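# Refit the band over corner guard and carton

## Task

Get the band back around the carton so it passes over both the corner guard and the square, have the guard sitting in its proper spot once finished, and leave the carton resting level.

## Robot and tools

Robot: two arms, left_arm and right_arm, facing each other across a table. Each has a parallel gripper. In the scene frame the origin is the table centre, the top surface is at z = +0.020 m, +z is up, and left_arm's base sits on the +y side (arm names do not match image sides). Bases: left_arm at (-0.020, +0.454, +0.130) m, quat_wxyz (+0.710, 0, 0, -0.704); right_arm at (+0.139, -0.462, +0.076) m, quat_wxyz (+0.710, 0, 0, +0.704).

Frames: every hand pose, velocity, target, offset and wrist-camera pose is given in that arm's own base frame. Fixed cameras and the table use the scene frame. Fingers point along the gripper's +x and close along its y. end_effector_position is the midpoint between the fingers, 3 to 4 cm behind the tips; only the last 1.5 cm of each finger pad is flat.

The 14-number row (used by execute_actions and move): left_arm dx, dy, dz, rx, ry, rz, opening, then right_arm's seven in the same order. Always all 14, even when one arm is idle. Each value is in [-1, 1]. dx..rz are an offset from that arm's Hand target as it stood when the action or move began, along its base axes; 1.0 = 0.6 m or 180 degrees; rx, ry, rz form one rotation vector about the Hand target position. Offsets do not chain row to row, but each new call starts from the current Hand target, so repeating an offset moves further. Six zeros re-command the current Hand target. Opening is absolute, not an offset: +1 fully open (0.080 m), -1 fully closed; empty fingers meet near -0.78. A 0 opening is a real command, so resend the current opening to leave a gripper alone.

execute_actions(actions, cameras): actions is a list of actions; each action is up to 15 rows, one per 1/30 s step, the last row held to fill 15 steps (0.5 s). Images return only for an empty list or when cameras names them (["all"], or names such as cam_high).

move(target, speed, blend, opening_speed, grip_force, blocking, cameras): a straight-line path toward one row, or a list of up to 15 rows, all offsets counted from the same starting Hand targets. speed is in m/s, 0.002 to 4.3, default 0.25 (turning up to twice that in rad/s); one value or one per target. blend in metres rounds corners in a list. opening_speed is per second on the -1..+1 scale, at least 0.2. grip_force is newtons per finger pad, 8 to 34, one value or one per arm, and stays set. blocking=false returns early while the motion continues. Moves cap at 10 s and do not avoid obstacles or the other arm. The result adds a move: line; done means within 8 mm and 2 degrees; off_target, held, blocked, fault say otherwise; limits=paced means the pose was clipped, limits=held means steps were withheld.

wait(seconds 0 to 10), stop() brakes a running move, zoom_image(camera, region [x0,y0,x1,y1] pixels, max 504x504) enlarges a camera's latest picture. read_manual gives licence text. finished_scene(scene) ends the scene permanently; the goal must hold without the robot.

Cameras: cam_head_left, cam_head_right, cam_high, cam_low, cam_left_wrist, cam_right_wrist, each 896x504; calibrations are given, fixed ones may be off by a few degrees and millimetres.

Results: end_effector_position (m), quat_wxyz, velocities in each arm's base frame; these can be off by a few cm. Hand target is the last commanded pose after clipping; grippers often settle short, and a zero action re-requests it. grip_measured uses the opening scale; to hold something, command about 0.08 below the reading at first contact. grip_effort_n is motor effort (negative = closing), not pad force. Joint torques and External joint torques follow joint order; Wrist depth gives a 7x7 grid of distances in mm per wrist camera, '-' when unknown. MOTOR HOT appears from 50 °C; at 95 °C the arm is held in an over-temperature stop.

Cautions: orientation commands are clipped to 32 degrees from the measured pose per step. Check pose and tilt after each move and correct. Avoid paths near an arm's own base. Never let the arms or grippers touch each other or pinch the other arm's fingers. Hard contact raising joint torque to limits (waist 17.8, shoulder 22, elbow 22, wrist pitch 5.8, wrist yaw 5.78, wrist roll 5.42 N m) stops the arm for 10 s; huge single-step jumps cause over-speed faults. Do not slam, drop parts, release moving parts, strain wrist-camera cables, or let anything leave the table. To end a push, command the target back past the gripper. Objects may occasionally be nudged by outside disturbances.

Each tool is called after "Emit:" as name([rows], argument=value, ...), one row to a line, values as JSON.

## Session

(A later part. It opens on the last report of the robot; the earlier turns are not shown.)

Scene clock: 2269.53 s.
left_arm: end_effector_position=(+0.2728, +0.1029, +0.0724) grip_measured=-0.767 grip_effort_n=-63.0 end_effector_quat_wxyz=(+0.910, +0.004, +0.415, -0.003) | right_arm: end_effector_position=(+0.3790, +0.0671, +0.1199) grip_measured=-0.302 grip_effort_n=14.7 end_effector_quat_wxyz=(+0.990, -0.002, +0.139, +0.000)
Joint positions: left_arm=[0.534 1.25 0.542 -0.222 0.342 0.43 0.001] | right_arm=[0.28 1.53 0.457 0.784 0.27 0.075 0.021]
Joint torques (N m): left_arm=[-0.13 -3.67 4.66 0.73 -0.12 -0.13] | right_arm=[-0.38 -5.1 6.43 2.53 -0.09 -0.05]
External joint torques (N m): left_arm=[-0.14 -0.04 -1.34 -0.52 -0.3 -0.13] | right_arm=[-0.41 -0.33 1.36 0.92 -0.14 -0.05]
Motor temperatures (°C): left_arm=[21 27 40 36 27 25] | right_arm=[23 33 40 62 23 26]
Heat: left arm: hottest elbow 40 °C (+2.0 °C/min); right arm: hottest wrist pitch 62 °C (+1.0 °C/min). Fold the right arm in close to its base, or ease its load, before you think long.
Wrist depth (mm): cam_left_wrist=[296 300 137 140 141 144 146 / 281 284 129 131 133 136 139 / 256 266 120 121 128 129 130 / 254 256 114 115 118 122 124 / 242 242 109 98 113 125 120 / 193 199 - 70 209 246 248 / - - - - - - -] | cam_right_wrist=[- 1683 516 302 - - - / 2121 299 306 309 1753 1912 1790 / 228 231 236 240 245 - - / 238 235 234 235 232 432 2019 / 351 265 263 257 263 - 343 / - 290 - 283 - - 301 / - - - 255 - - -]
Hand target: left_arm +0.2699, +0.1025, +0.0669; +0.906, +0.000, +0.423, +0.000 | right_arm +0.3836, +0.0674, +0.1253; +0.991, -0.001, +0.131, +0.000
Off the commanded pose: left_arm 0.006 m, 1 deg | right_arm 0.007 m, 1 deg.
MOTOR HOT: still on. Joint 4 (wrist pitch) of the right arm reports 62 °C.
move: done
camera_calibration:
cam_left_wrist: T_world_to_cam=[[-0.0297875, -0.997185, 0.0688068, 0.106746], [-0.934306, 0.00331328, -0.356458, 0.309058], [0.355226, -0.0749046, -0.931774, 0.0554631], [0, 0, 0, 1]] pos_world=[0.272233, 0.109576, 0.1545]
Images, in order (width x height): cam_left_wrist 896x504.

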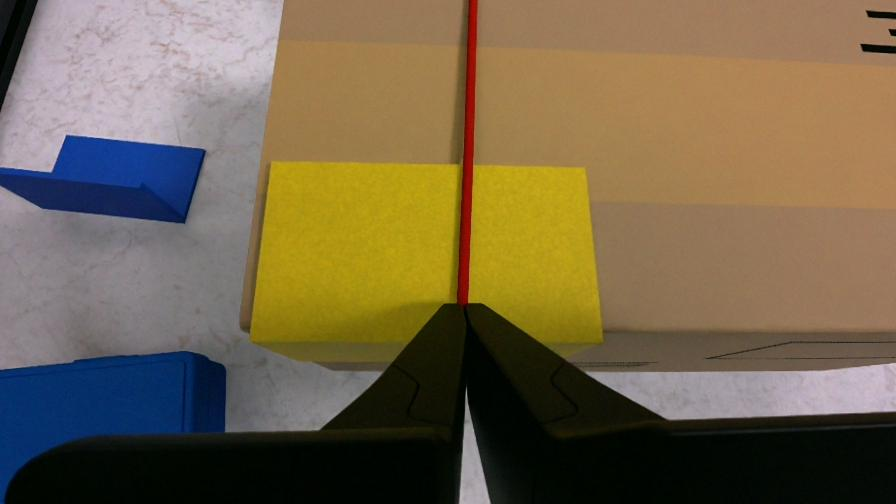

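Emit:
move([
  [0, 0, 0, 0, 0, 0, -0.3, 0, 0, 0, 0, 0, 0, -0.3],
  [-0.03, 0, 0.04, 0, 0, 0, -0.3, 0, 0, 0, 0, 0, 0, -0.3],
], speed=0.05, opening_speed=0.6, cameras=["cam_left_wrist"])

Scene clock: 2276.23 s.
left_arm: end_effector_position=(+0.2492, +0.1002, +0.0836) grip_measured=-0.303 grip_effort_n=15.1 end_effector_quat_wxyz=(+0.902, -0.006, +0.432, -0.001) | right_arm: end_effector_position=(+0.3790, +0.0671, +0.1199) grip_measured=-0.302 grip_effort_n=13.7 end_effector_quat_wxyz=(+0.990, -0.002, +0.139, +0.000)
Joint positions: left_arm=[0.578 1.143 0.553 -0.391 0.355 0.462 0.021] | right_arm=[0.28 1.53 0.457 0.784 0.27 0.075 0.021]
Joint torques (N m): left_arm=[0.34 -4.96 7.36 0.55 0.39 0.2] | right_arm=[-0.39 -5.11 6.44 2.54 -0.09 -0.04]
External joint torques (N m): left_arm=[0.32 -1.85 1.11 -0.65 0.19 0.19] | right_arm=[-0.35 -0.41 1.42 0.95 -0.14 -0.04]
Motor temperatures (°C): left_arm=[21 26 40 36 27 25] | right_arm=[23 33 40 62 23 26]
Heat: left arm: hottest elbow 40 °C (+2.0 °C/min); right arm: hottest wrist pitch 62 °C (+1.0 °C/min). Fold the right arm in close to its base, or ease its load, before you think long.
Wrist depth (mm): cam_left_wrist=[297 306 146 148 152 156 159 / 280 283 136 138 145 148 151 / 268 271 130 132 137 141 144 / 264 262 128 129 135 138 141 / 211 216 256 199 193 267 272 / 203 207 - 248 76 264 267 / - - - 240 77 - -] | cam_right_wrist=[- 1639 494 333 1753 - - / - 301 304 309 654 - - / 226 231 236 241 262 551 - / - 235 235 235 237 457 1988 / 333 264 262 257 256 - 384 / - - - - - 303 315 / - - - - - - -]
Hand target: left_arm +0.2519, +0.1024, +0.0908; +0.906, +0.000, +0.423, +0.000 | right_arm +0.3836, +0.0674, +0.1253; +0.991, -0.001, +0.131, +0.000
Off the commanded pose: left_arm 0.008 m, 1 deg | right_arm 0.007 m, 1 deg.
MOTOR HOT: still on. Joint 4 (wrist pitch) of the right arm reports 62 °C.
move: done
camera_calibration:
cam_left_wrist: T_world_to_cam=[[-0.015331, -0.996209, 0.0856318, 0.0974785], [-0.947096, -0.0129904, -0.320688, 0.29288], [0.320584, -0.086018, -0.943306, 0.0848899], [0, 0, 0, 1]] pos_world=[0.251666, 0.108216, 0.165653]
Images, in order (width x height): cam_left_wrist 896x504.

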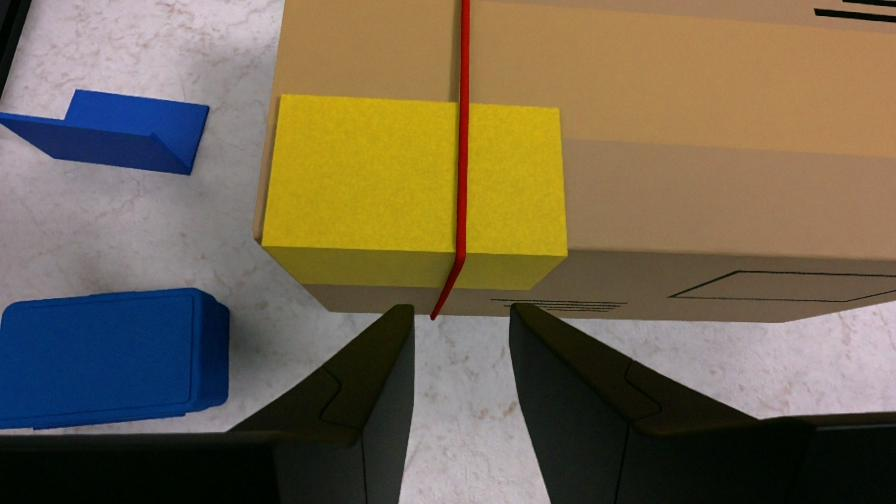

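Emit:
move(target=[-0.08, 0, 0.08, 0, 0, 0, -0.3, -0.05, 0, 0.03, 0, 0, 0, -0.3], speed=0.15, cameras=["all"])

Scene clock: 2305.73 s.
left_arm: end_effector_position=(+0.2024, +0.1009, +0.1320) grip_measured=-0.303 grip_effort_n=15.1 end_effector_quat_wxyz=(+0.902, -0.007, +0.431, -0.001) | right_arm: end_effector_position=(+0.3555, +0.0669, +0.1408) grip_measured=-0.302 grip_effort_n=14.2 end_effector_quat_wxyz=(+0.991, -0.004, +0.135, +0.000)
Joint positions: left_arm=[0.758 0.931 0.661 -0.775 0.453 0.625 0.021] | right_arm=[0.309 1.349 0.416 0.649 0.299 0.078 0.021]
Joint torques (N m): left_arm=[0.34 -3.49 7.66 0.45 0.46 0.17] | right_arm=[0.33 -6.51 4.41 2.19 0.18 0.16]
External joint torques (N m): left_arm=[0.32 -1.59 1.26 -0.64 0.2 0.17] | right_arm=[0.33 -2.72 -0.92 0.66 0.13 0.16]
Motor temperatures (°C): left_arm=[21 27 45 37 27 25] | right_arm=[23 33 40 62 23 26]
Heat: left arm: hottest elbow 45 °C (+6.0 °C/min); right arm: hottest wrist pitch 62 °C (+0.0 °C/min). Fold the right arm in close to its base, or ease its load, before you think long.
Wrist depth (mm): cam_left_wrist=[347 357 209 209 214 219 226 / 331 341 194 195 204 209 214 / 319 324 220 189 198 203 205 / 307 272 314 267 291 287 344 / 290 266 305 311 83 331 333 / 283 288 - 293 76 313 - / - - - 285 77 - -] | cam_right_wrist=[- 1729 567 565 - - - / - 693 782 - - - - / 567 278 287 290 278 - - / - 264 263 263 268 480 2104 / 361 295 294 289 285 342 1608 / 327 318 - - - 343 327 / - - - - - - -]
Hand target: left_arm +0.2039, +0.1024, +0.1388; +0.906, +0.000, +0.423, +0.000 | right_arm +0.3536, +0.0674, +0.1434; +0.991, -0.001, +0.131, +0.000
Off the commanded pose: left_arm 0.007 m, 1 deg | right_arm 0.003 m, 1 deg.
MOTOR HOT: still on. Joint 4 (wrist pitch) of the right arm reports 62 °C.
move: done
camera_calibration:
cam_left_wrist: T_world_to_cam=[[-0.0152048, -0.995985, 0.0882165, 0.0928223], [-0.946461, -0.0141166, -0.322511, 0.264149], [0.322461, -0.0883972, -0.942446, 0.145314], [0, 0, 0, 1]] pos_world=[0.20456, 0.109024, 0.213953]
cam_right_wrist: T_world_to_cam=[[-0.000241879, -0.999626, 0.0273562, 0.0707036], [-0.538823, -0.0229151, -0.842107, 0.346272], [0.842419, -0.0149438, -0.538616, -0.139719], [0, 0, 0, 1]] pos_world=[0.304298, 0.076524, 0.214409]

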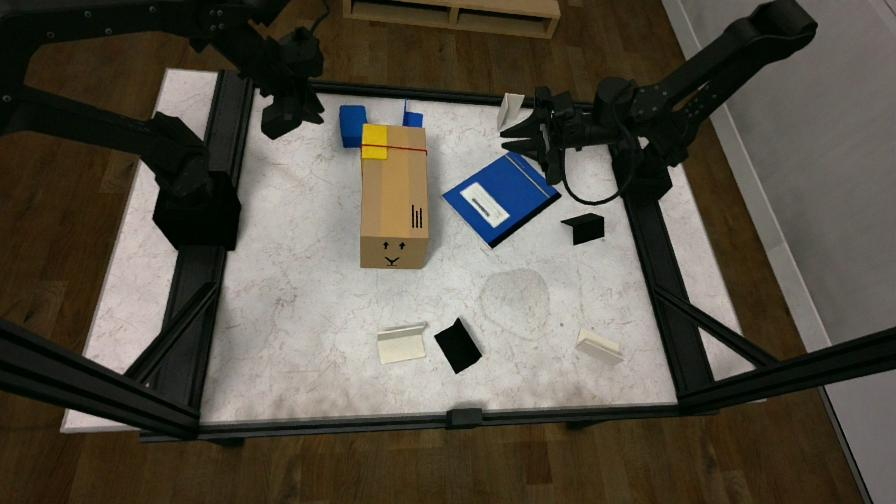

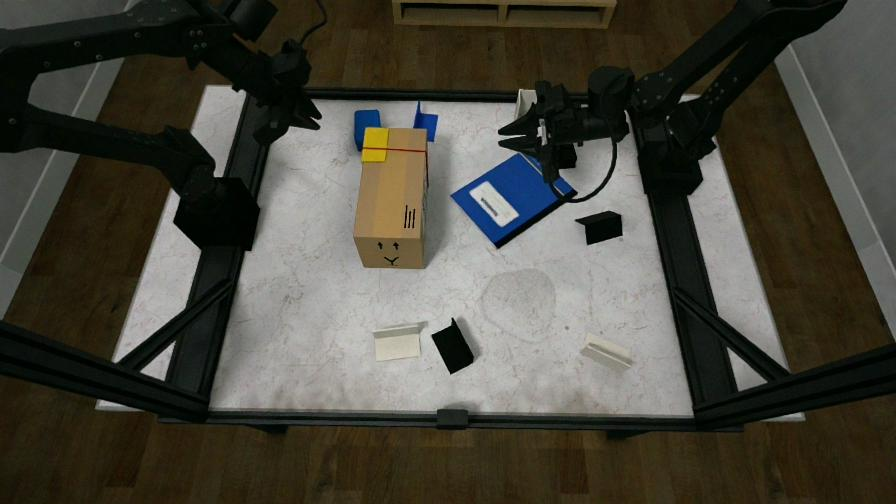

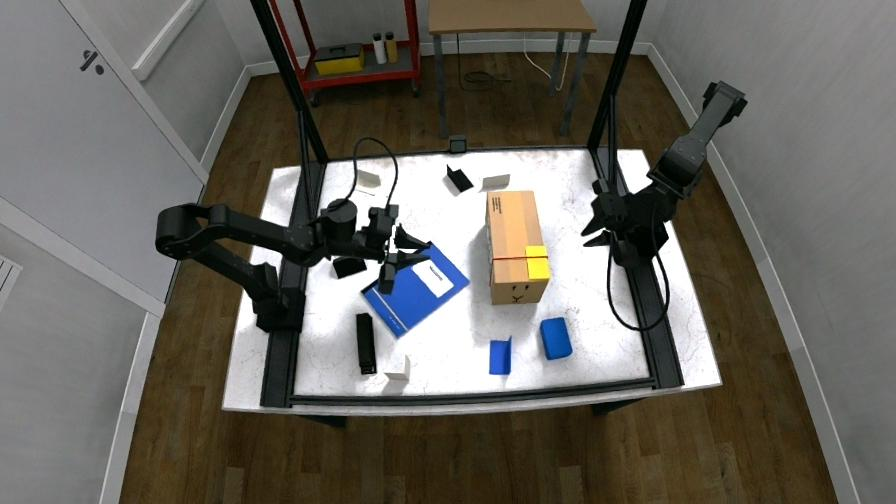

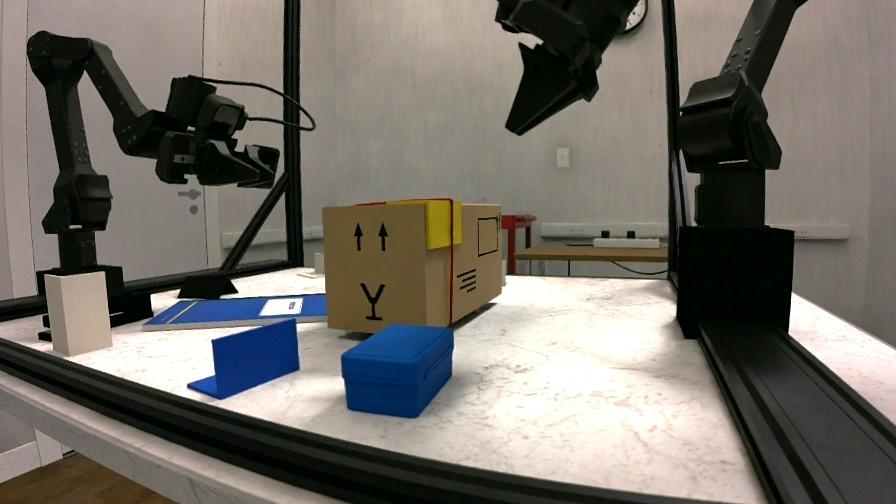

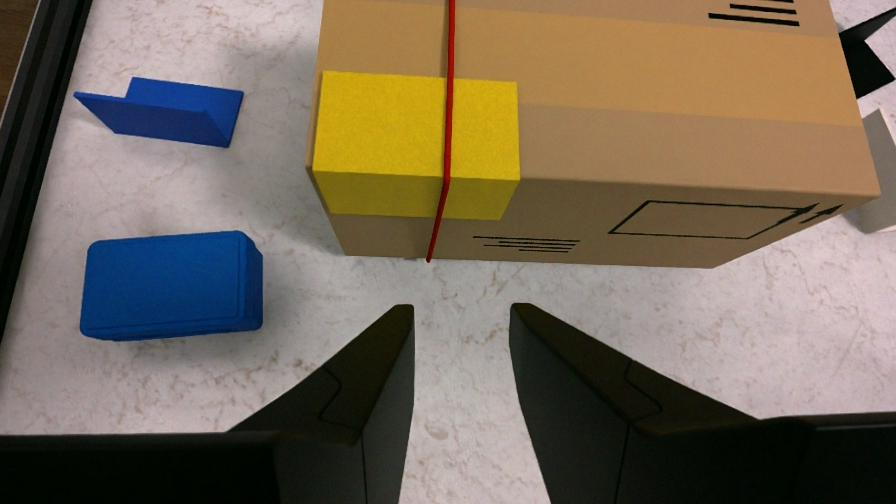

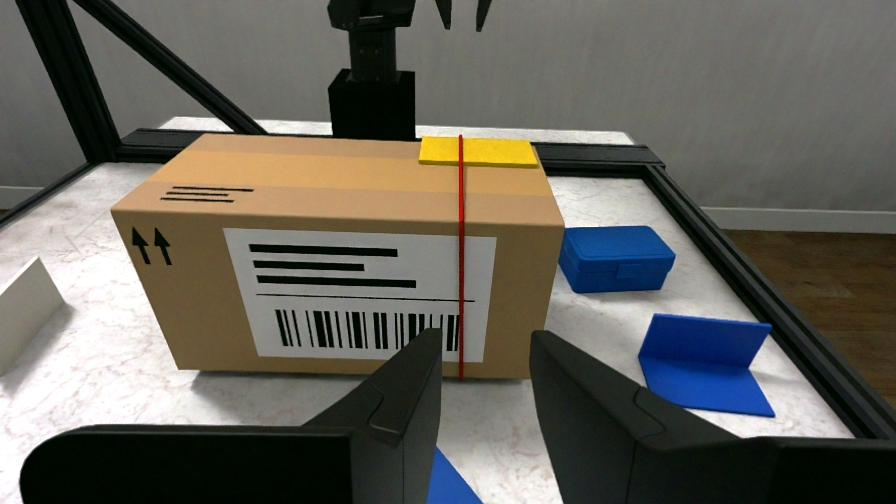

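Emit:
finished_scene(scene=1)

The scene is finished: the task was done.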